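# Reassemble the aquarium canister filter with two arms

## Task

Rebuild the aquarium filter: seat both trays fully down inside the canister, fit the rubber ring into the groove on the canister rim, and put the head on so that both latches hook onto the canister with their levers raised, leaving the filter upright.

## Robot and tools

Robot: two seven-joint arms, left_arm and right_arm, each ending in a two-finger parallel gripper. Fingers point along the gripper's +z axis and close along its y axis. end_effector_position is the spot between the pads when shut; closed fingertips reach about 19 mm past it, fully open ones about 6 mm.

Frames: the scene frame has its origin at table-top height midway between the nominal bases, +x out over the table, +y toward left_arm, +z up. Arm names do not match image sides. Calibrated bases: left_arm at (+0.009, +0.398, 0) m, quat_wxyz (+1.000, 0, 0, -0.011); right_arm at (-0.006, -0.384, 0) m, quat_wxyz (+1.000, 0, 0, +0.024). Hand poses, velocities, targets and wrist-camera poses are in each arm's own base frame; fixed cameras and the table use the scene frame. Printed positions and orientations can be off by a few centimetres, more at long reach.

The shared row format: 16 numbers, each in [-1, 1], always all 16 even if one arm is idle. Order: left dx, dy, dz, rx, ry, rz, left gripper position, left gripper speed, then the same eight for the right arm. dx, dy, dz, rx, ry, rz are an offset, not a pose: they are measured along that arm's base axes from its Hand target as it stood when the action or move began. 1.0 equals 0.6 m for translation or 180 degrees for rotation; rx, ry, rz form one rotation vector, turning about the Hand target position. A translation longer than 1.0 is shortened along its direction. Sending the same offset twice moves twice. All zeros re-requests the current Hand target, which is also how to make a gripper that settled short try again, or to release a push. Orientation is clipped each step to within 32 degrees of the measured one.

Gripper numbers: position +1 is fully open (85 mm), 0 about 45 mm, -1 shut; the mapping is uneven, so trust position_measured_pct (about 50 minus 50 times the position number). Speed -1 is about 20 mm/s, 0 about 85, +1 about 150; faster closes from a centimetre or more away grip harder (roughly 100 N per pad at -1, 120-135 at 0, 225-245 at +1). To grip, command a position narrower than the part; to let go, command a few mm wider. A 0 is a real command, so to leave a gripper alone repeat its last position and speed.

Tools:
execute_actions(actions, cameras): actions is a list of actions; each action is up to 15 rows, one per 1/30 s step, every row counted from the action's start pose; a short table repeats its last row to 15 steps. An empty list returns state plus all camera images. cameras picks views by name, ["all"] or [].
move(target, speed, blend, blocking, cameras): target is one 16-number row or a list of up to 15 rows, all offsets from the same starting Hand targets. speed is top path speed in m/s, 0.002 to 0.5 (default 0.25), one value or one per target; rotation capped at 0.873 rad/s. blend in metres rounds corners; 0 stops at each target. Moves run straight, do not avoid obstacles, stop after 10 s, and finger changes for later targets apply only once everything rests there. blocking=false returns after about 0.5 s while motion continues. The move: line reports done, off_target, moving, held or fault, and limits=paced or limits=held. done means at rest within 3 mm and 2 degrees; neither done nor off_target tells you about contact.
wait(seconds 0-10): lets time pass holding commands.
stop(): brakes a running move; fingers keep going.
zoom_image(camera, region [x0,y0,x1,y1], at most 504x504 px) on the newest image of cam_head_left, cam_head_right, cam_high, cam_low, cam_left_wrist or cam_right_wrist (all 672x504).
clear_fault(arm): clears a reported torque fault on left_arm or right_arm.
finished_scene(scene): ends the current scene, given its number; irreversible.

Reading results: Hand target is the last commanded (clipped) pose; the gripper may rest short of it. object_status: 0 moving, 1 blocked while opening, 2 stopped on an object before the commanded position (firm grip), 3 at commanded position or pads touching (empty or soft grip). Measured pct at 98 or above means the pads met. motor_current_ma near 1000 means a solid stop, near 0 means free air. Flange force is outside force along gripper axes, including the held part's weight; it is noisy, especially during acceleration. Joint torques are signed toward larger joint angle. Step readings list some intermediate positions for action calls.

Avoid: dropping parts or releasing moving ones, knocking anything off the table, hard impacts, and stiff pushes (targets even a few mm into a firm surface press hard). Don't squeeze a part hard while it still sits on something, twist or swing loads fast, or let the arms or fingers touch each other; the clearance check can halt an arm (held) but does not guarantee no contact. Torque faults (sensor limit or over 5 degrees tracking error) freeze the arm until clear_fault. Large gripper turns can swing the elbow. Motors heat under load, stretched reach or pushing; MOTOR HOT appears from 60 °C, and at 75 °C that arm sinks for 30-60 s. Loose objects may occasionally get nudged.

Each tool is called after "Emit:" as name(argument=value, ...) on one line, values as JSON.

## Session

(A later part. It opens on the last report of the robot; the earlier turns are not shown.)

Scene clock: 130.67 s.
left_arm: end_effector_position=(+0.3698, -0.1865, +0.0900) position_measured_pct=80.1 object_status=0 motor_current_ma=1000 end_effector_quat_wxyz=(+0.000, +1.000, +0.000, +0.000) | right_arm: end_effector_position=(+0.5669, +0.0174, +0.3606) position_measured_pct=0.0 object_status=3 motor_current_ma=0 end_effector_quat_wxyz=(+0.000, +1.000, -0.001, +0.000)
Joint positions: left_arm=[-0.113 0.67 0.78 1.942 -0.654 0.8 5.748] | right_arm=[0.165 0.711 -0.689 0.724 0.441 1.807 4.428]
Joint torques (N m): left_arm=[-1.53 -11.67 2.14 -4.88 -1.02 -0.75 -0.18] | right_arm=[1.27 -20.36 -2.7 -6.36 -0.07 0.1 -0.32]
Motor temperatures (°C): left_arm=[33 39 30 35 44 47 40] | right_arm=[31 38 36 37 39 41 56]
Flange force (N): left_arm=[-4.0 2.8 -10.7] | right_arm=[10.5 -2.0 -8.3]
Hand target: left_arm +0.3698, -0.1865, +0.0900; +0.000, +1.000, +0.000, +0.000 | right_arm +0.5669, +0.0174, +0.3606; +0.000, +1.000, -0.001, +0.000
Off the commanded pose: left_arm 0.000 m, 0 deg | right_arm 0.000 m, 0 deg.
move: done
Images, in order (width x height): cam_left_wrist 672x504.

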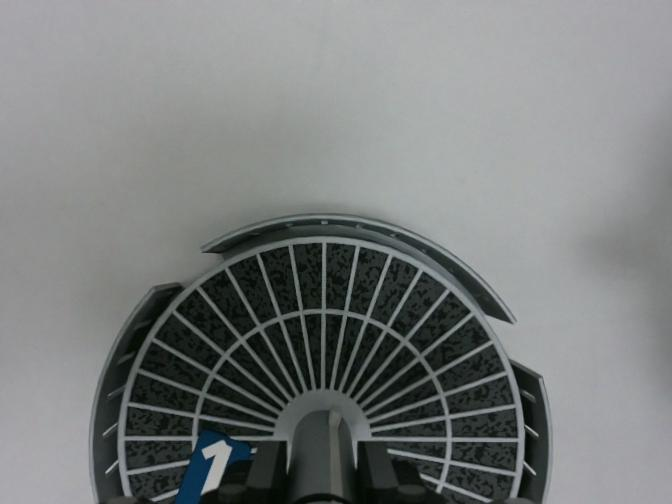

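Emit:
move(target=[[0,0,0.05,0,0,0,-0.9,-1,0,0,0,0,0,0,1,1],[0,0,0.26,0,0,0.0978,-0.9,-1,0,0,0,0,0,0,1,1]], speed=0.12, cameras=["cam_left_wrist","cam_low"])

Scene clock: 135.87 s.
left_arm: end_effector_position=(+0.3698, -0.1865, +0.2460) position_measured_pct=80.1 object_status=2 motor_current_ma=1000 end_effector_quat_wxyz=(+0.000, +0.988, +0.153, +0.000) | right_arm: end_effector_position=(+0.5669, +0.0174, +0.3606) position_measured_pct=0.0 object_status=3 motor_current_ma=0 end_effector_quat_wxyz=(+0.000, +1.000, -0.001, +0.000)
Joint positions: left_arm=[-0.225 0.412 0.901 1.709 -0.345 1.188 5.786] | right_arm=[0.165 0.711 -0.689 0.724 0.441 1.807 4.428]
Joint torques (N m): left_arm=[-1.4 -12.75 2.79 -7.7 -0.39 0.13 -0.18] | right_arm=[1.3 -20.35 -2.72 -6.36 -0.07 0.11 -0.3]
Motor temperatures (°C): left_arm=[33 39 30 35 44 47 40] | right_arm=[31 38 36 37 39 41 56]
Flange force (N): left_arm=[0.1 5.4 1.0] | right_arm=[10.4 -2.1 -8.3]
Hand target: left_arm +0.3698, -0.1865, +0.2460; +0.000, +0.988, +0.153, +0.000 | right_arm +0.5669, +0.0174, +0.3606; +0.000, +1.000, -0.001, +0.000
Off the commanded pose: left_arm 0.000 m, 0 deg | right_arm 0.000 m, 0 deg.
move: done
Images, in order (width x height): cam_low 672x504, cam_left_wrist 672x504.

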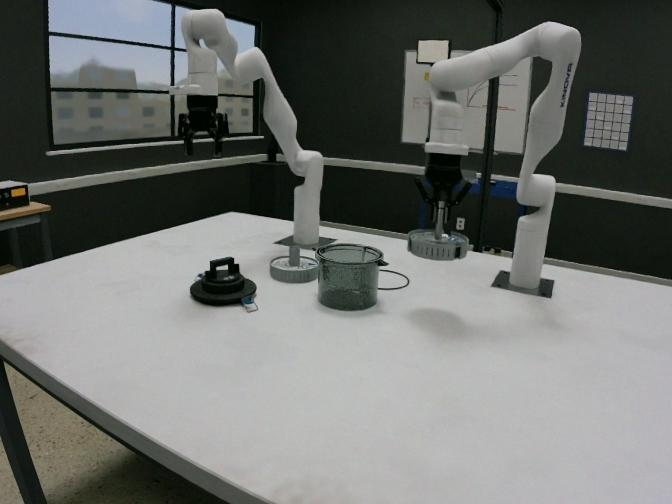

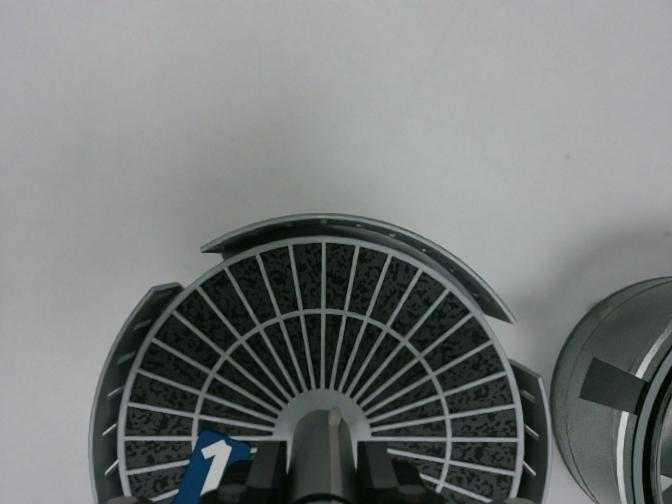

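Emit:
move(target=[0.0583,-0.353,0.0,0,0,0,-0.9,-1,0,0,0,0,0,0,1,1], speed=0.2, cameras=["cam_left_wrist","cam_low","cam_head_left","cam_head_right","cam_high"])

Emit:
zoom_image(camera="cam_low", region=[270, 160, 430, 320])

Emit:
zoom_image(camera="cam_high", region=[230, 160, 370, 300])

Scene clock: 139.97 s.
left_arm: end_effector_position=(+0.4048, -0.3983, +0.2460) position_measured_pct=80.1 object_status=2 motor_current_ma=1000 end_effector_quat_wxyz=(+0.000, +0.988, +0.153, +0.000) | right_arm: end_effector_position=(+0.5669, +0.0174, +0.3606) position_measured_pct=0.0 object_status=3 motor_current_ma=0 end_effector_quat_wxyz=(+0.000, +1.000, -0.001, +0.000)
Joint positions: left_arm=[0.373 0.764 0.798 1.119 -0.522 1.45 6.098] | right_arm=[0.165 0.711 -0.689 0.724 0.441 1.807 4.428]
Joint torques (N m): left_arm=[-1.45 -21.01 4.09 -7.68 -0.41 0.23 -0.18] | right_arm=[1.29 -20.33 -2.73 -6.34 -0.06 0.09 -0.33]
Motor temperatures (°C): left_arm=[33 39 30 35 44 47 40] | right_arm=[31 38 36 37 39 41 56]
Flange force (N): left_arm=[-1.2 4.0 0.2] | right_arm=[10.6 -2.0 -8.4]
Hand target: left_arm +0.4048, -0.3983, +0.2460; +0.000, +0.988, +0.153, +0.000 | right_arm +0.5669, +0.0174, +0.3606; +0.000, +1.000, -0.001, +0.000
Off the commanded pose: left_arm 0.000 m, 0 deg | right_arm 0.000 m, 0 deg.
move: done
Images, in order (width x height): cam_head_left 672x504, cam_head_right 672x504, cam_high 672x504, cam_low 672x504, cam_left_wrist 672x504.

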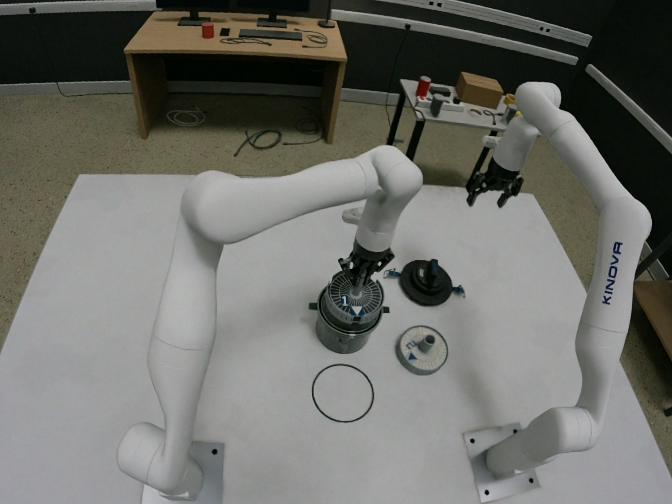

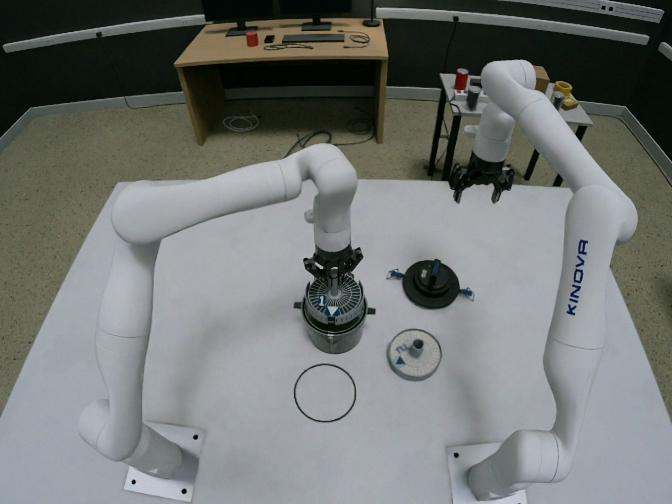

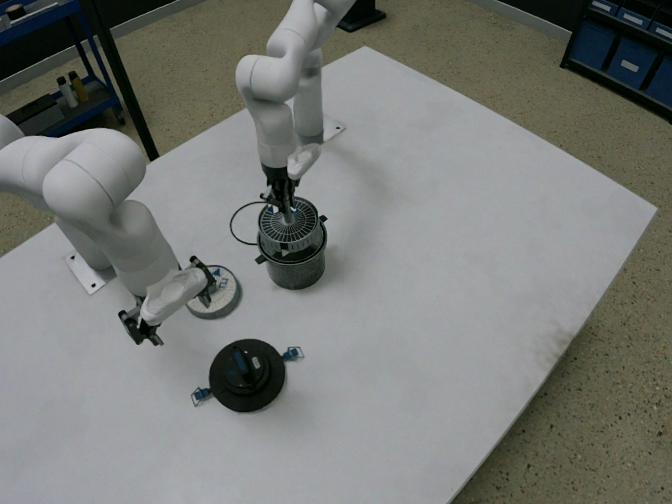

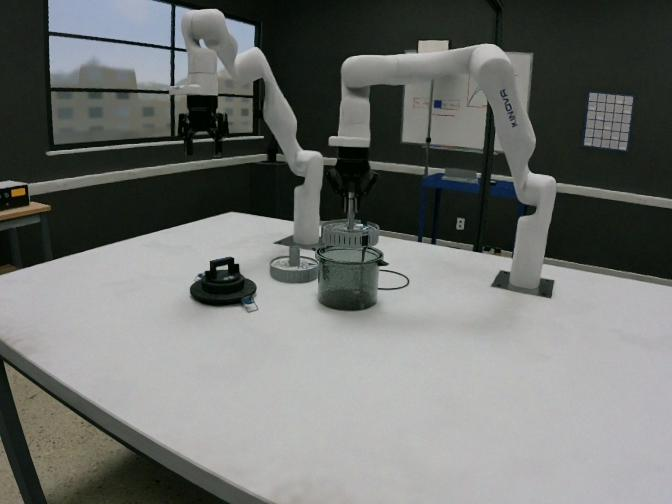

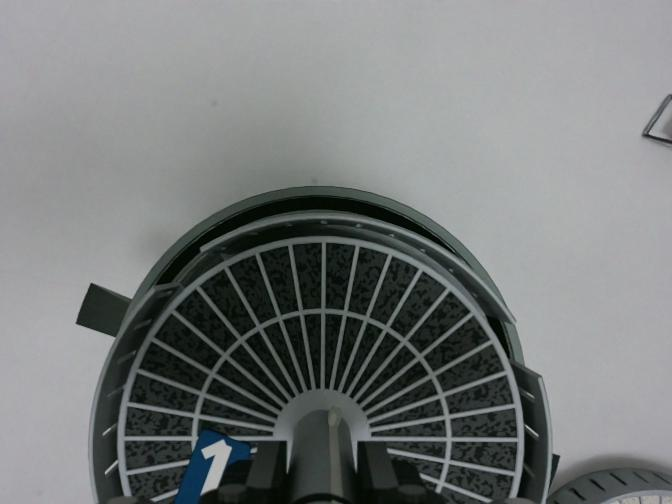

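Scaled by 3.150 from the camera's 672x504 image, which has a finer 960x720 frame.

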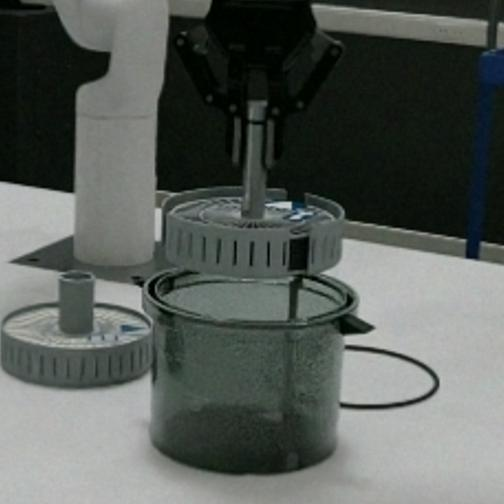

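Scaled by 3.600 from the camera's 672x504 image, which has a finer 960x720 frame.

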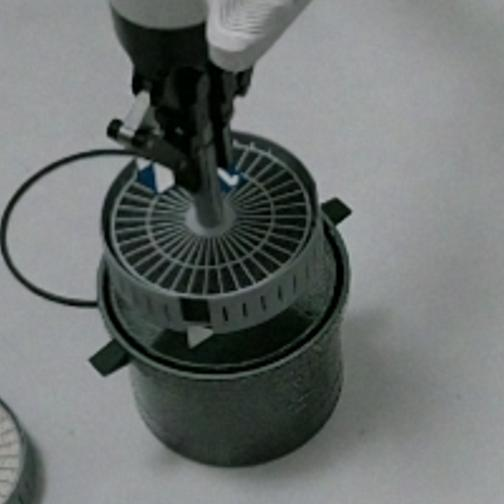

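Emit:
move(target=[0,0,-0.07,0,0,0,-0.9,-1,0,0,0,0,0,0,1,1], speed=0.06, cameras=["cam_left_wrist"])

Scene clock: 142.70 s.
left_arm: end_effector_position=(+0.4048, -0.3983, +0.2039) position_measured_pct=80.1 object_status=2 motor_current_ma=1000 end_effector_quat_wxyz=(+0.000, +0.988, +0.153, +0.000) | right_arm: end_effector_position=(+0.5669, +0.0174, +0.3606) position_measured_pct=0.0 object_status=3 motor_current_ma=0 end_effector_quat_wxyz=(+0.000, +1.000, -0.001, +0.000)
Joint positions: left_arm=[0.364 0.796 0.782 1.207 -0.543 1.344 6.125] | right_arm=[0.165 0.711 -0.689 0.724 0.441 1.807 4.428]
Joint torques (N m): left_arm=[-0.8 -20.81 4.86 -7.51 -0.11 -0.22 -0.16] | right_arm=[1.26 -20.36 -2.71 -6.32 -0.06 0.11 -0.32]
Motor temperatures (°C): left_arm=[33 39 30 35 44 47 40] | right_arm=[31 38 36 37 39 41 56]
Flange force (N): left_arm=[-0.6 2.7 -0.3] | right_arm=[10.6 -2.0 -8.4]
Hand target: left_arm +0.4048, -0.3983, +0.2040; +0.000, +0.988, +0.153, +0.000 | right_arm +0.5669, +0.0174, +0.3606; +0.000, +1.000, -0.001, +0.000
Off the commanded pose: left_arm 0.000 m, 0 deg | right_arm 0.000 m, 0 deg.
move: done
Images, in order (width x height): cam_left_wrist 672x504.

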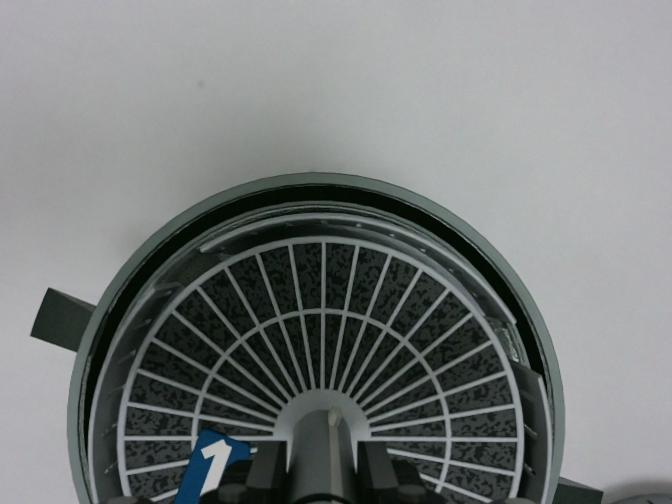

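Emit:
move(target=[[0.002,0.004,0,0,0,0,-0.9,-1,0,0,0,0,0,0,1,1],[0.002,0.004,-0.145,0,0,0,-0.9,-1,0,0,0,0,0,0,1,1]], speed=0.05, cameras=["cam_left_wrist","cam_low"])

Emit:
zoom_image(camera="cam_low", region=[290, 200, 410, 320])

Scene clock: 149.87 s.
left_arm: end_effector_position=(+0.4060, -0.3959, +0.1169) position_measured_pct=80.1 object_status=2 motor_current_ma=1000 end_effector_quat_wxyz=(+0.000, +0.988, +0.153, +0.000) | right_arm: end_effector_position=(+0.5669, +0.0174, +0.3606) position_measured_pct=0.0 object_status=3 motor_current_ma=0 end_effector_quat_wxyz=(+0.000, +1.000, -0.001, +0.000)
Joint positions: left_arm=[0.362 0.884 0.733 1.339 -0.605 1.144 6.178] | right_arm=[0.165 0.711 -0.689 0.724 0.441 1.807 4.428]
Joint torques (N m): left_arm=[-1.39 -21.48 4.7 -6.55 -0.34 0.21 -0.21] | right_arm=[1.3 -20.37 -2.69 -6.36 -0.07 0.1 -0.34]
Motor temperatures (°C): left_arm=[33 39 30 35 44 47 40] | right_arm=[31 38 36 37 39 41 56]
Flange force (N): left_arm=[-1.4 3.5 0.7] | right_arm=[10.5 -2.0 -8.3]
Hand target: left_arm +0.4060, -0.3959, +0.1170; +0.000, +0.988, +0.153, +0.000 | right_arm +0.5669, +0.0174, +0.3606; +0.000, +1.000, -0.001, +0.000
Off the commanded pose: left_arm 0.000 m, 0 deg | right_arm 0.000 m, 0 deg.
move: done
Images, in order (width x height): cam_low 672x504, cam_left_wrist 672x504.

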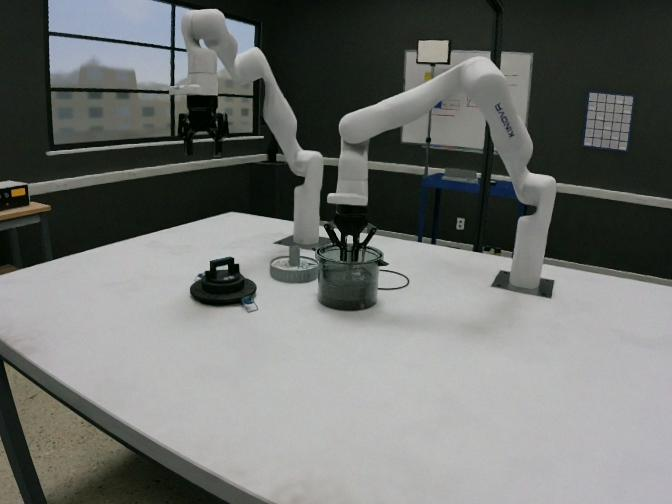

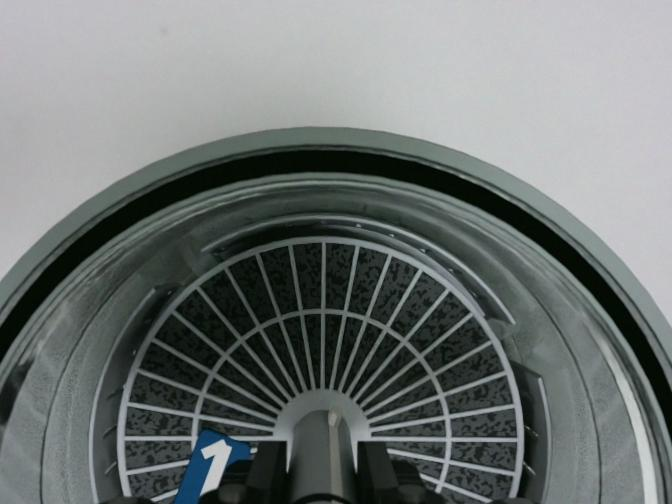

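Scaled by 4.200 from the camera's 672x504 image, which has a finer 960x720 frame.

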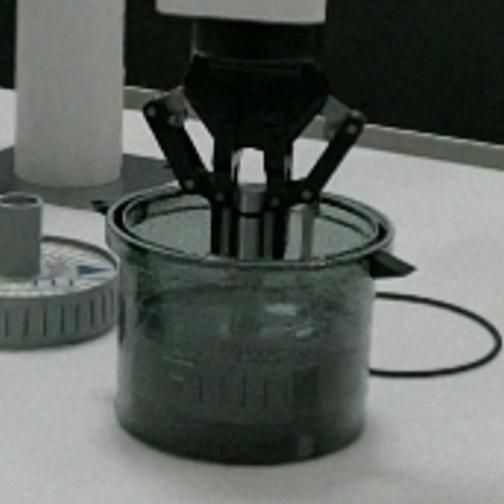

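Emit:
move(target=[0,0,-0.03,0,0,0,-0.9,-1,0,0,0,0,0,0,1,1], speed=0.03, cameras=["cam_left_wrist"])

Scene clock: 152.37 s.
left_arm: end_effector_position=(+0.4060, -0.3960, +0.0990) position_measured_pct=80.1 object_status=2 motor_current_ma=1000 end_effector_quat_wxyz=(+0.000, +0.988, +0.153, +0.000) | right_arm: end_effector_position=(+0.5669, +0.0174, +0.3606) position_measured_pct=0.0 object_status=3 motor_current_ma=0 end_effector_quat_wxyz=(+0.000, +1.000, -0.001, +0.000)
Joint positions: left_arm=[0.366 0.906 0.72 1.357 -0.62 1.106 6.19] | right_arm=[0.165 0.711 -0.689 0.724 0.441 1.807 4.428]
Joint torques (N m): left_arm=[-1.44 -21.75 4.77 -6.4 -0.37 0.17 -0.2] | right_arm=[1.25 -20.33 -2.71 -6.33 -0.07 0.14 -0.32]
Motor temperatures (°C): left_arm=[33 39 30 35 44 47 40] | right_arm=[31 38 36 37 39 41 56]
Flange force (N): left_arm=[-1.4 3.7 0.9] | right_arm=[10.4 -2.0 -8.3]
Hand target: left_arm +0.4060, -0.3960, +0.0990; +0.000, +0.988, +0.153, +0.000 | right_arm +0.5669, +0.0174, +0.3606; +0.000, +1.000, -0.001, +0.000
Off the commanded pose: left_arm 0.000 m, 0 deg | right_arm 0.000 m, 0 deg.
move: done
Images, in order (width x height): cam_left_wrist 672x504.

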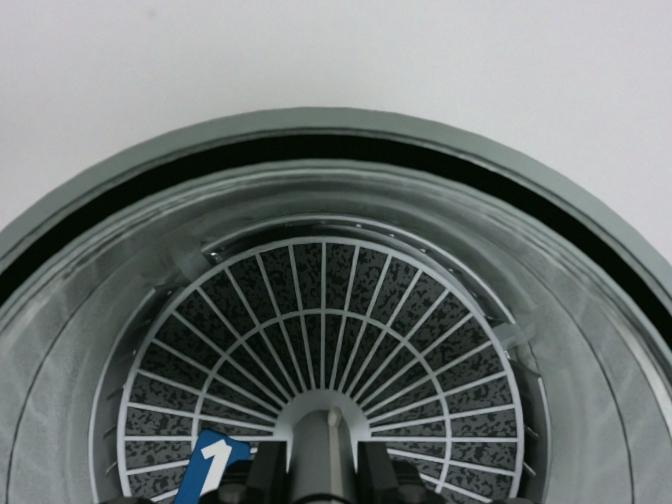

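Emit:
move(target=[0,0,-0.005,0,0,0,-0.9,-1,0,0,0,0,0,0,1,1], speed=0.02)

Emit:
move(target=[0,0,-0.005,0,0,0,-0.9,-1,0,0,0,0,0,0,1,1], speed=0.02)

Scene clock: 154.77 s.
left_arm: end_effector_position=(+0.4060, -0.3959, +0.0960) position_measured_pct=80.1 object_status=2 motor_current_ma=1000 end_effector_quat_wxyz=(+0.000, +0.988, +0.153, +0.000) | right_arm: end_effector_position=(+0.5669, +0.0174, +0.3606) position_measured_pct=0.0 object_status=3 motor_current_ma=0 end_effector_quat_wxyz=(+0.000, +1.000, -0.001, +0.000)
Joint positions: left_arm=[0.367 0.91 0.718 1.36 -0.622 1.1 6.192] | right_arm=[0.165 0.711 -0.689 0.724 0.441 1.807 4.428]
Joint torques (N m): left_arm=[-1.44 -21.69 4.78 -6.42 -0.38 0.21 -0.16] | right_arm=[1.28 -20.32 -2.69 -6.38 -0.08 0.11 -0.33]
Motor temperatures (°C): left_arm=[33 39 30 35 44 46 40] | right_arm=[31 38 36 37 39 41 56]
Flange force (N): left_arm=[-1.6 3.2 0.9] | right_arm=[10.2 -2.0 -8.2]
Hand target: left_arm +0.4060, -0.3959, +0.0960; +0.000, +0.988, +0.153, +0.000 | right_arm +0.5669, +0.0174, +0.3606; +0.000, +1.000, -0.001, +0.000
Off the commanded pose: left_arm 0.000 m, 0 deg | right_arm 0.000 m, 0 deg.
move: done

Scene clock: 155.47 s.
left_arm: end_effector_position=(+0.4061, -0.3960, +0.0931) position_measured_pct=80.1 object_status=2 motor_current_ma=1000 end_effector_quat_wxyz=(+0.001, +0.988, +0.153, +0.000) | right_arm: end_effector_position=(+0.5669, +0.0174, +0.3606) position_measured_pct=0.0 object_status=3 motor_current_ma=0 end_effector_quat_wxyz=(+0.000, +1.000, -0.001, +0.000)
Joint positions: left_arm=[0.367 0.914 0.716 1.363 -0.625 1.093 6.194] | right_arm=[0.165 0.711 -0.689 0.724 0.441 1.807 4.428]
Joint velocities: left_arm=[0.001 0.001 0 0 -0.004 -0.016 0] | right_arm=[within noise]
Joint torques (N m): left_arm=[0.81 -2.58 0.25 -4.21 -1.29 -4.42 -0.12] | right_arm=[1.27 -20.34 -2.69 -6.37 -0.07 0.12 -0.32]
Motor temperatures (°C): left_arm=[33 39 30 35 44 47 40] | right_arm=[31 38 36 37 39 41 56]
Flange force (N): left_arm=[-7.1 -15.7 -39.9] | right_arm=[10.3 -2.0 -8.2]
Hand target: left_arm +0.4060, -0.3959, +0.0930; +0.000, +0.988, +0.153, +0.000 | right_arm +0.5669, +0.0174, +0.3606; +0.000, +1.000, -0.001, +0.000
Off the commanded pose: left_arm 0.000 m, 0 deg | right_arm 0.000 m, 0 deg.
move: done

Emit:
move(target=[0,0,0.0015,0,0,0,-0.9,-1,0,0,0,0,0,0,1,1], speed=0.02)

Emit:
move(target=[0,0,0,0,0,0,-0.2,-1,0,0,0,0,0,0,1,1])

Emit:
move(target=[0,0,0.4,0,0,-0.0978,0,0,0,0.1,0,0,0,0,1,1], speed=0.15, cameras=["cam_left_wrist","cam_low"])

Emit:
zoom_image(camera="cam_low", region=[290, 220, 410, 320])

Emit:
zoom_image(camera="cam_left_wrist", region=[150, 170, 500, 490])

Scene clock: 170.10 s.
left_arm: end_effector_position=(+0.4060, -0.3959, +0.0938) position_measured_pct=80.1 object_status=2 motor_current_ma=1000 end_effector_quat_wxyz=(+0.000, +0.988, +0.153, +0.000) | right_arm: end_effector_position=(+0.5669, +0.0174, +0.3606) position_measured_pct=0.0 object_status=3 motor_current_ma=0 end_effector_quat_wxyz=(+0.000, +1.000, -0.001, +0.000)
Joint positions: left_arm=[0.367 0.913 0.716 1.362 -0.624 1.095 6.193] | right_arm=[0.165 0.711 -0.689 0.724 0.441 1.807 4.428]
Joint torques (N m): left_arm=[-0.62 -10.26 1.42 -2.33 -0.54 -0.6 -0.14] | right_arm=[1.26 -20.38 -2.69 -6.38 -0.09 0.11 -0.34]
Motor temperatures (°C): left_arm=[33 39 30 35 44 46 40] | right_arm=[31 39 35 37 39 41 56]
Flange force (N): left_arm=[-1.8 -0.3 -22.0] | right_arm=[10.4 -2.0 -8.2]
Hand target: left_arm +0.4060, -0.3959, +0.0939; +0.000, +0.988, +0.153, +0.000 | right_arm +0.5669, +0.0174, +0.3606; +0.000, +1.000, -0.001, +0.000
Off the commanded pose: left_arm 0.000 m, 0 deg | right_arm 0.000 m, 0 deg.
move: done

Scene clock: 171.27 s.
left_arm: end_effector_position=(+0.4060, -0.3959, +0.0939) position_measured_pct=60.2 object_status=0 motor_current_ma=0 end_effector_quat_wxyz=(+0.000, +0.988, +0.153, +0.000) | right_arm: end_effector_position=(+0.5669, +0.0174, +0.3606) position_measured_pct=0.0 object_status=3 motor_current_ma=0 end_effector_quat_wxyz=(+0.000, +1.000, -0.001, +0.000)
Joint positions: left_arm=[0.367 0.913 0.716 1.362 -0.624 1.095 6.193] | right_arm=[0.165 0.711 -0.689 0.724 0.441 1.807 4.428]
Joint torques (N m): left_arm=[-1.42 -21.14 4.59 -6.12 -0.38 0.21 -0.17] | right_arm=[1.28 -20.37 -2.7 -6.37 -0.08 0.13 -0.34]
Motor temperatures (°C): left_arm=[33 39 30 35 44 46 40] | right_arm=[31 39 35 37 39 41 56]
Flange force (N): left_arm=[-1.5 3.3 -0.2] | right_arm=[10.4 -2.0 -8.2]
Hand target: left_arm +0.4060, -0.3959, +0.0939; +0.000, +0.988, +0.153, +0.000 | right_arm +0.5669, +0.0174, +0.3606; +0.000, +1.000, -0.001, +0.000
Off the commanded pose: left_arm 0.000 m, 0 deg | right_arm 0.000 m, 0 deg.
move: done

Scene clock: 173.27 s.
left_arm: end_effector_position=(+0.4060, -0.3959, +0.3339) position_measured_pct=49.8 object_status=3 motor_current_ma=0 end_effector_quat_wxyz=(+0.000, +1.000, +0.000, +0.000) | right_arm: end_effector_position=(+0.5669, +0.0774, +0.3606) position_measured_pct=0.0 object_status=3 motor_current_ma=0 end_effector_quat_wxyz=(+0.000, +1.000, -0.001, +0.000)
Joint positions: left_arm=[0.403 0.746 0.878 0.87 -0.555 1.713 5.75] | right_arm=[0.048 0.726 -0.684 0.692 0.448 1.821 4.33]
Joint torques (N m): left_arm=[-1.41 -20.48 3.53 -7.17 -0.38 0.18 -0.2] | right_arm=[1.27 -20.62 -2.65 -6.31 -0.07 0.12 -0.35]
Motor temperatures (°C): left_arm=[33 39 30 35 44 46 40] | right_arm=[31 39 35 37 39 41 56]
Flange force (N): left_arm=[0.9 4.9 -2.2] | right_arm=[10.6 -3.1 -8.6]
Hand target: left_arm +0.4060, -0.3959, +0.3339; +0.000, +1.000, +0.000, +0.000 | right_arm +0.5669, +0.0774, +0.3606; +0.000, +1.000, -0.001, +0.000
Off the commanded pose: left_arm 0.000 m, 0 deg | right_arm 0.000 m, 0 deg.
move: done
Images, in order (width x height): cam_low 672x504, cam_left_wrist 672x504.

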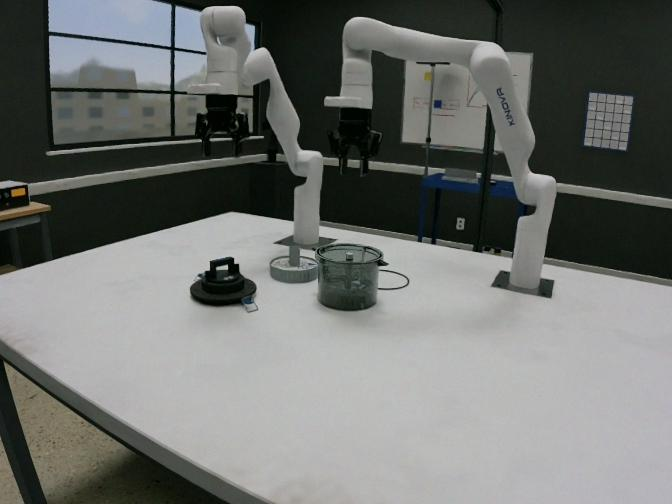

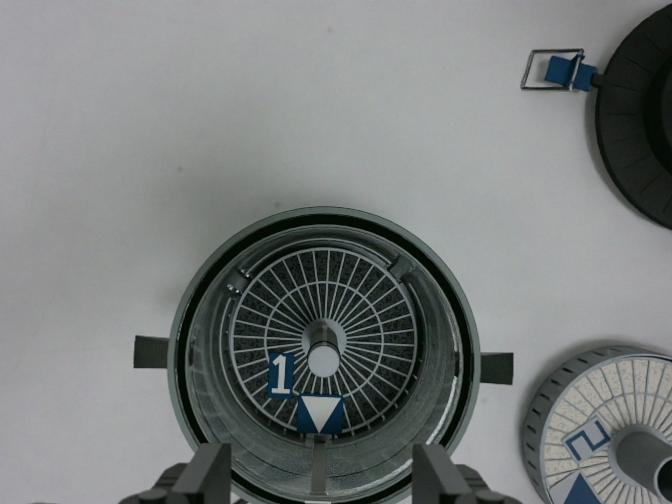

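Scaled by 4.200 from the camera's 672x504 image, which has a finer 960x720 frame.

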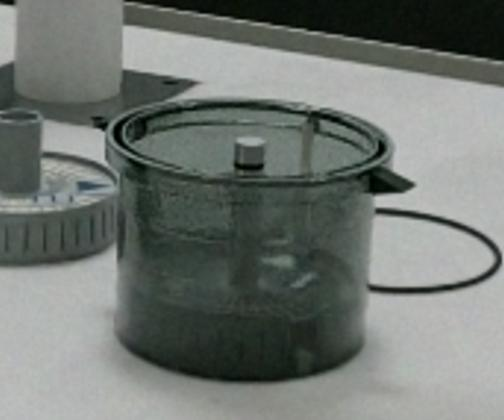

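Scaled by 1.440.

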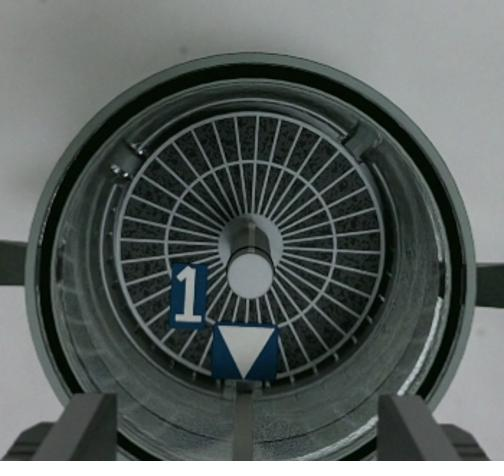

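Emit:
move(target=[[-0.05,0.2,0.03,0,0,0,0,0,-0.383,0.122,0,0,0,0,0.4,1],[-0.2267,0.5,0.03,0,0,0,0,0,-0.3827,0.1218,-0.26,0,0,0,0.4,1]], blend=0.03, cameras=["cam_right_wrist"])

Scene clock: 179.27 s.
left_arm: end_effector_position=(+0.2700, -0.0959, +0.3519) position_measured_pct=49.8 object_status=3 motor_current_ma=0 end_effector_quat_wxyz=(+0.000, +1.000, +0.000, +0.000) | right_arm: end_effector_position=(+0.3373, +0.1505, +0.2046) position_measured_pct=29.9 object_status=3 motor_current_ma=0 end_effector_quat_wxyz=(+0.000, +1.000, -0.001, +0.000)
Joint positions: left_arm=[-0.717 -0.148 0.842 1.787 0.112 1.454 4.818] | right_arm=[0.137 0.347 -0.807 1.884 0.29 1.032 3.92]
Joint torques (N m): left_arm=[-1.45 -2.94 -1.37 -8.51 -0.34 0.13 -0.17] | right_arm=[1.27 -11.18 -2.46 -5.82 -0.06 0.1 -0.33]
Motor temperatures (°C): left_arm=[33 39 30 35 44 46 40] | right_arm=[31 39 35 37 39 41 56]
Flange force (N): left_arm=[2.0 3.3 -0.2] | right_arm=[3.9 -4.0 -2.8]
Hand target: left_arm +0.2700, -0.0959, +0.3519; +0.000, +1.000, +0.000, +0.000 | right_arm +0.3373, +0.1505, +0.2046; +0.000, +1.000, -0.001, +0.000
Off the commanded pose: left_arm 0.000 m, 0 deg | right_arm 0.000 m, 0 deg.
move: done
Images, in order (width x height): cam_right_wrist 672x504.

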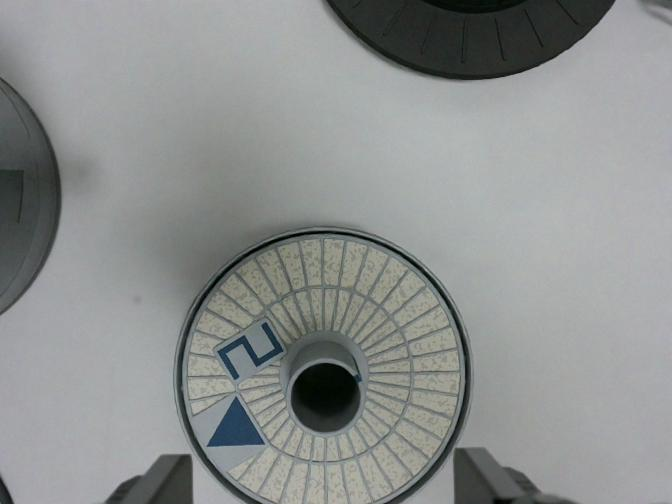

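Emit:
move(target=[0,0,0,0,0,0,0,0,0.0015,-0.0015,-0.23,0,0,0,0.4,1], speed=0.12)

Emit:
move(target=[0,0,0,0,0,0,0,0,0,0,0,0,0,0,-0.9,-1], cameras=["cam_right_wrist"])

Scene clock: 183.17 s.
left_arm: end_effector_position=(+0.2700, -0.0959, +0.3519) position_measured_pct=49.8 object_status=3 motor_current_ma=0 end_effector_quat_wxyz=(+0.000, +1.000, +0.000, +0.000) | right_arm: end_effector_position=(+0.3382, +0.1496, +0.0666) position_measured_pct=29.9 object_status=3 motor_current_ma=0 end_effector_quat_wxyz=(+0.000, +1.000, -0.001, +0.000)
Joint positions: left_arm=[-0.717 -0.148 0.842 1.787 0.112 1.454 4.818] | right_arm=[-0.03 0.597 -0.627 2.073 0.578 0.649 3.661]
Joint torques (N m): left_arm=[-1.44 -2.86 -1.32 -8.41 -0.37 0.16 -0.15] | right_arm=[1.29 -13.7 -2.83 -3 -0.08 0.1 -0.33]
Motor temperatures (°C): left_arm=[33 39 30 35 44 46 40] | right_arm=[31 39 35 37 39 41 56]
Flange force (N): left_arm=[1.7 3.0 -0.5] | right_arm=[2.8 -4.3 -0.2]
Hand target: left_arm +0.2700, -0.0959, +0.3519; +0.000, +1.000, +0.000, +0.000 | right_arm +0.3382, +0.1496, +0.0666; +0.000, +1.000, -0.001, +0.000
Off the commanded pose: left_arm 0.000 m, 0 deg | right_arm 0.000 m, 0 deg.
move: done

Scene clock: 185.17 s.
left_arm: end_effector_position=(+0.2700, -0.0959, +0.3519) position_measured_pct=49.8 object_status=3 motor_current_ma=0 end_effector_quat_wxyz=(+0.000, +1.000, +0.000, +0.000) | right_arm: end_effector_position=(+0.3381, +0.1496, +0.0666) position_measured_pct=64.9 object_status=0 motor_current_ma=1000 end_effector_quat_wxyz=(+0.000, +1.000, -0.001, +0.000)
Joint positions: left_arm=[-0.717 -0.148 0.842 1.787 0.112 1.454 4.818] | right_arm=[-0.03 0.597 -0.627 2.073 0.578 0.649 3.661]
Joint torques (N m): left_arm=[-1.42 -2.93 -1.39 -8.48 -0.37 0.11 -0.18] | right_arm=[0.92 -10.25 -2.08 -3.03 0.35 -0.65 -0.4]
Motor temperatures (°C): left_arm=[33 39 30 35 44 46 40] | right_arm=[31 39 35 37 39 41 56]
Flange force (N): left_arm=[2.1 3.4 -0.4] | right_arm=[-0.2 -1.7 -12.6]
Hand target: left_arm +0.2700, -0.0959, +0.3519; +0.000, +1.000, +0.000, +0.000 | right_arm +0.3381, +0.1496, +0.0666; +0.000, +1.000, -0.001, +0.000
Off the commanded pose: left_arm 0.000 m, 0 deg | right_arm 0.000 m, 0 deg.
move: done
Images, in order (width x height): cam_right_wrist 672x504.

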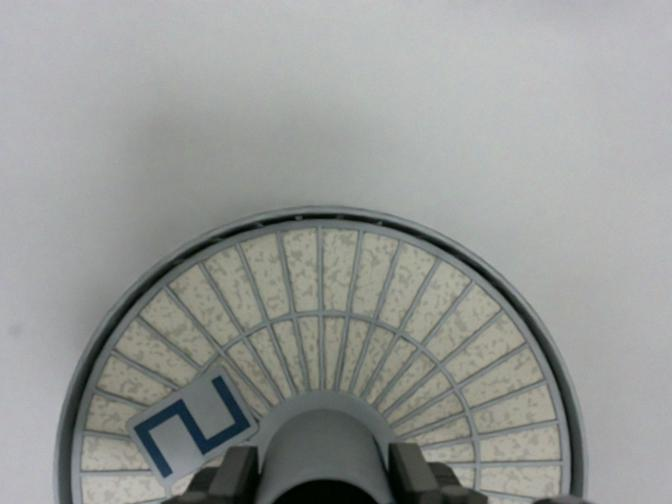

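Emit:
move(target=[[0,0,0,0,0,0,0,0,0,0,0.05,0,0,0,-0.9,-1],[0,0,0,0,0,0,0,0,0,0,0.3,0,0,0.3056,-0.9,-1],[0,0,0,0,0,0,0,0,0.145,0.354,0.3,0,0,0.3056,-0.9,-1]], speed=0.15, cameras=["all"])

Scene clock: 200.00 s.
left_arm: end_effector_position=(+0.2700, -0.0959, +0.3519) position_measured_pct=49.8 object_status=3 motor_current_ma=0 end_effector_quat_wxyz=(+0.000, +1.000, +0.000, +0.000) | right_arm: end_effector_position=(+0.4251, +0.3620, +0.2466) position_measured_pct=64.9 object_status=2 motor_current_ma=1000 end_effector_quat_wxyz=(+0.000, +0.887, +0.461, +0.000)
Joint positions: left_arm=[-0.717 -0.148 0.842 1.787 0.112 1.454 4.818] | right_arm=[-0.326 0.774 -0.928 1.12 0.595 1.505 4.538]
Joint torques (N m): left_arm=[-1.42 -2.86 -1.33 -8.43 -0.36 0.13 -0.17] | right_arm=[1.29 -20.35 -4.99 -6.12 -0.07 0.1 -0.33]
Motor temperatures (°C): left_arm=[33 38 30 35 44 46 40] | right_arm=[31 39 35 37 39 41 56]
Flange force (N): left_arm=[1.8 3.1 -0.5] | right_arm=[9.0 0.5 -3.7]
Hand target: left_arm +0.2700, -0.0959, +0.3519; +0.000, +1.000, +0.000, +0.000 | right_arm +0.4251, +0.3620, +0.2466; +0.000, +0.887, +0.461, +0.000
Off the commanded pose: left_arm 0.000 m, 0 deg | right_arm 0.000 m, 0 deg.
move: done

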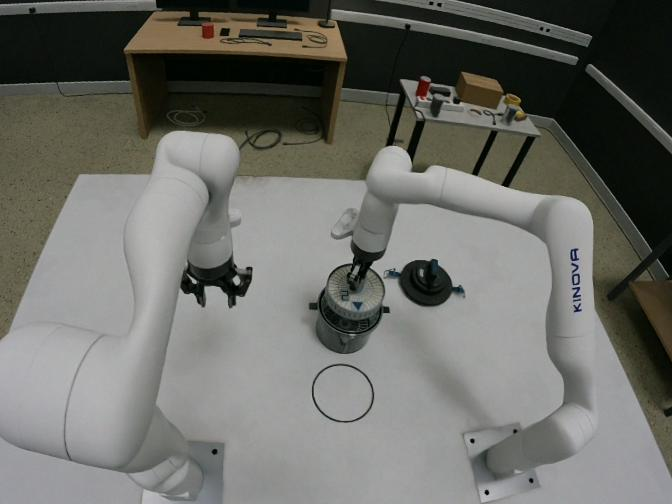

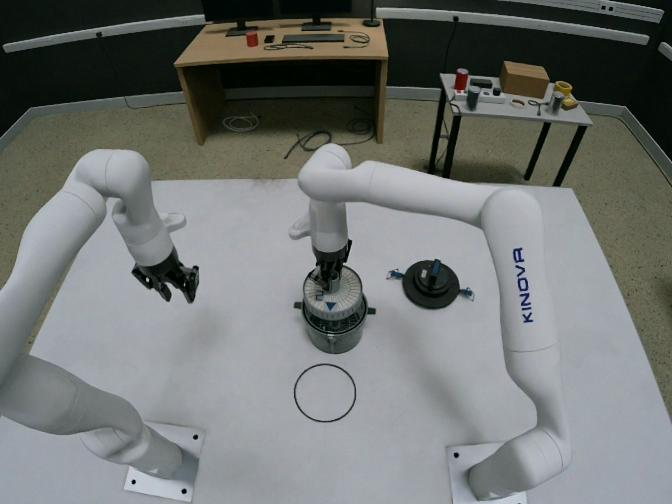

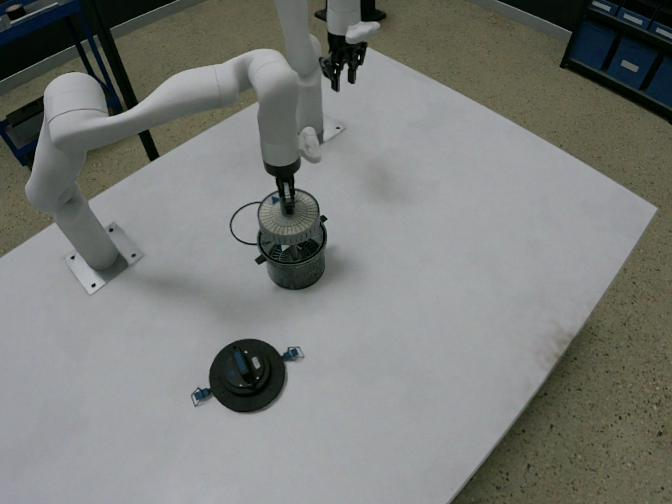

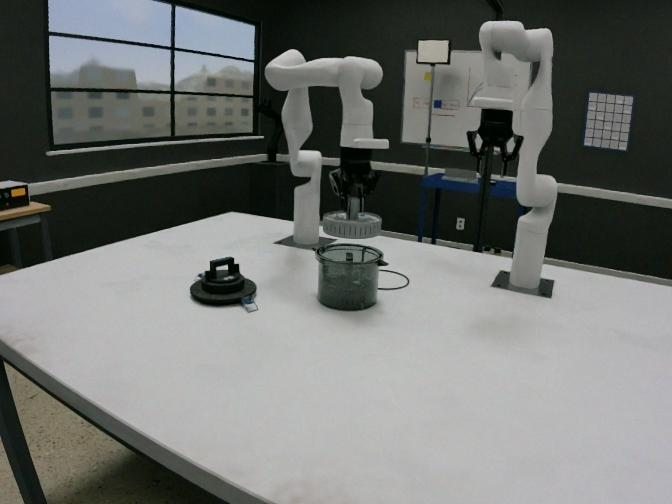

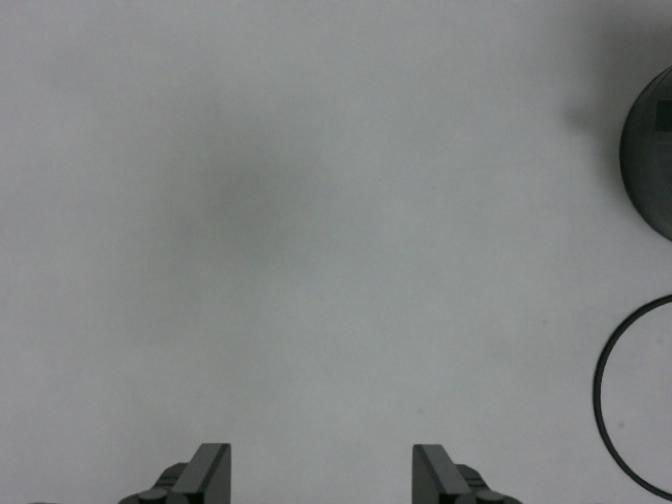

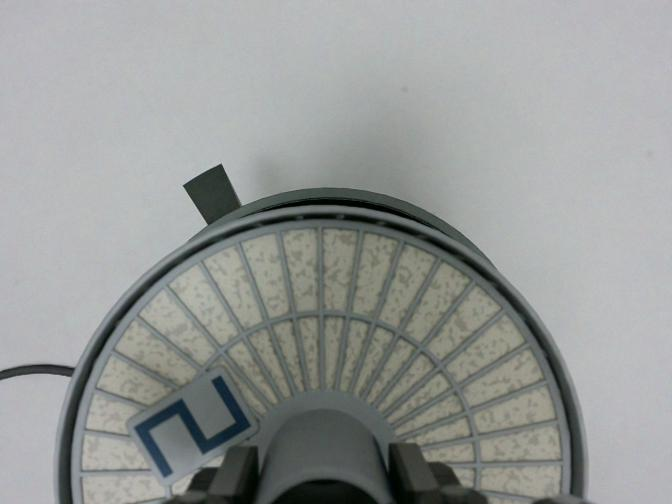

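Emit:
move(target=[0,0,0,0,0,0,0,0,0,0,-0.086,0,0,0,-0.9,-1], speed=0.1, cameras=["cam_right_wrist","cam_low","cam_high"])

Emit:
zoom_image(camera="cam_low", region=[290, 200, 410, 320])

Emit:
zoom_image(camera="cam_high", region=[240, 180, 350, 300])

Scene clock: 204.53 s.
left_arm: end_effector_position=(+0.2700, -0.0959, +0.3519) position_measured_pct=49.8 object_status=3 motor_current_ma=0 end_effector_quat_wxyz=(+0.000, +1.000, +0.000, +0.000) | right_arm: end_effector_position=(+0.4252, +0.3620, +0.1950) position_measured_pct=64.9 object_status=2 motor_current_ma=1000 end_effector_quat_wxyz=(+0.000, +0.887, +0.461, +0.000)
Joint positions: left_arm=[-0.717 -0.148 0.842 1.787 0.112 1.454 4.818] | right_arm=[-0.312 0.818 -0.912 1.224 0.628 1.382 4.5]
Joint torques (N m): left_arm=[-1.42 -2.92 -1.38 -8.43 -0.35 0.14 -0.2] | right_arm=[1.3 -20.4 -5.31 -5.87 -0.06 0.11 -0.33]
Motor temperatures (°C): left_arm=[33 38 30 35 44 46 40] | right_arm=[31 39 35 37 39 41 56]
Flange force (N): left_arm=[2.3 3.4 -0.4] | right_arm=[8.0 0.2 -2.7]
Hand target: left_arm +0.2700, -0.0959, +0.3519; +0.000, +1.000, +0.000, +0.000 | right_arm +0.4252, +0.3620, +0.1950; +0.000, +0.887, +0.461, +0.000
Off the commanded pose: left_arm 0.000 m, 0 deg | right_arm 0.000 m, 0 deg.
move: done
Images, in order (width x height): cam_high 672x504, cam_low 672x504, cam_right_wrist 672x504.

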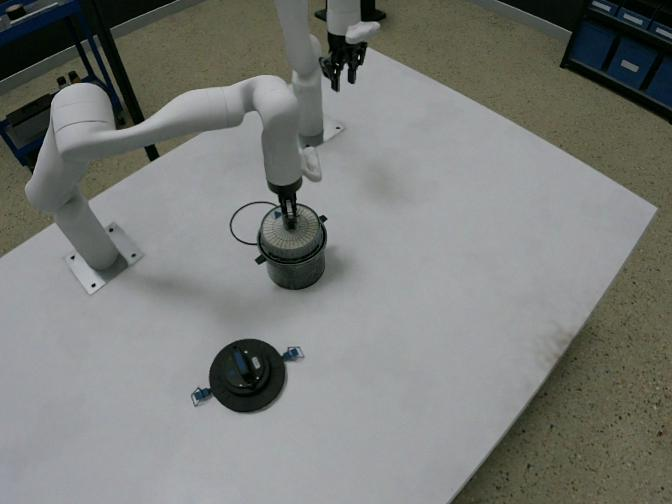

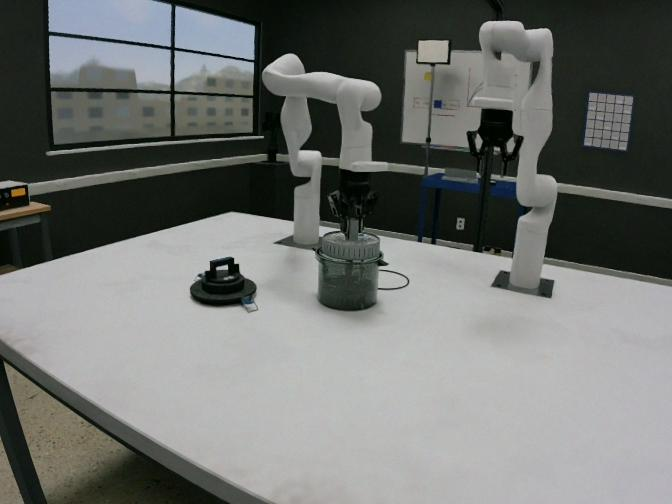

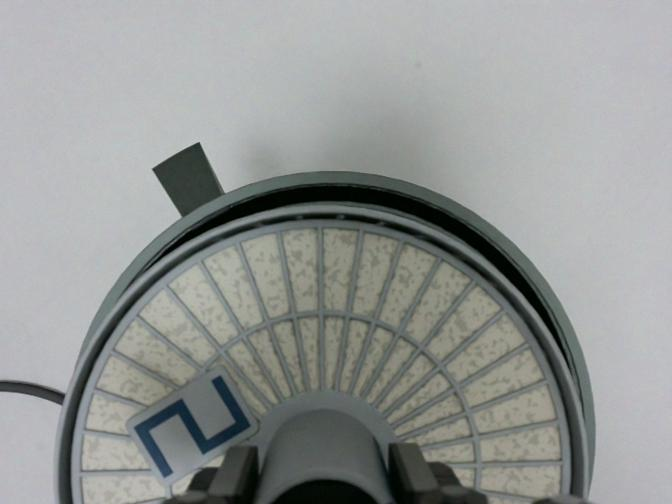

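Scaled by 4.200 from the camera's 672x504 image, which has a finer 960x720 frame.

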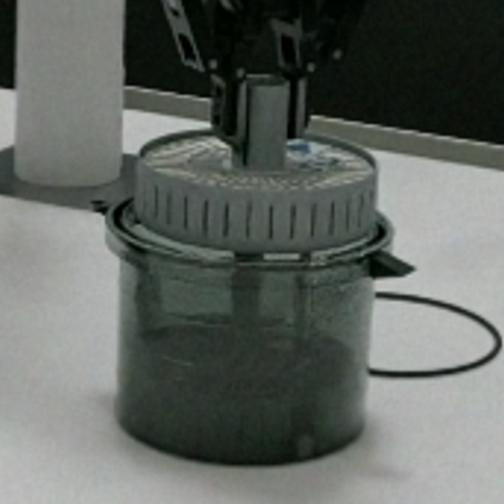

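Scaled by 4.200 from the camera's 672x504 image, which has a finer 960x720 frame.

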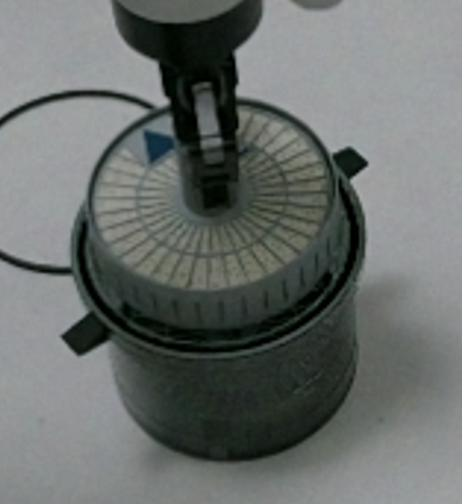

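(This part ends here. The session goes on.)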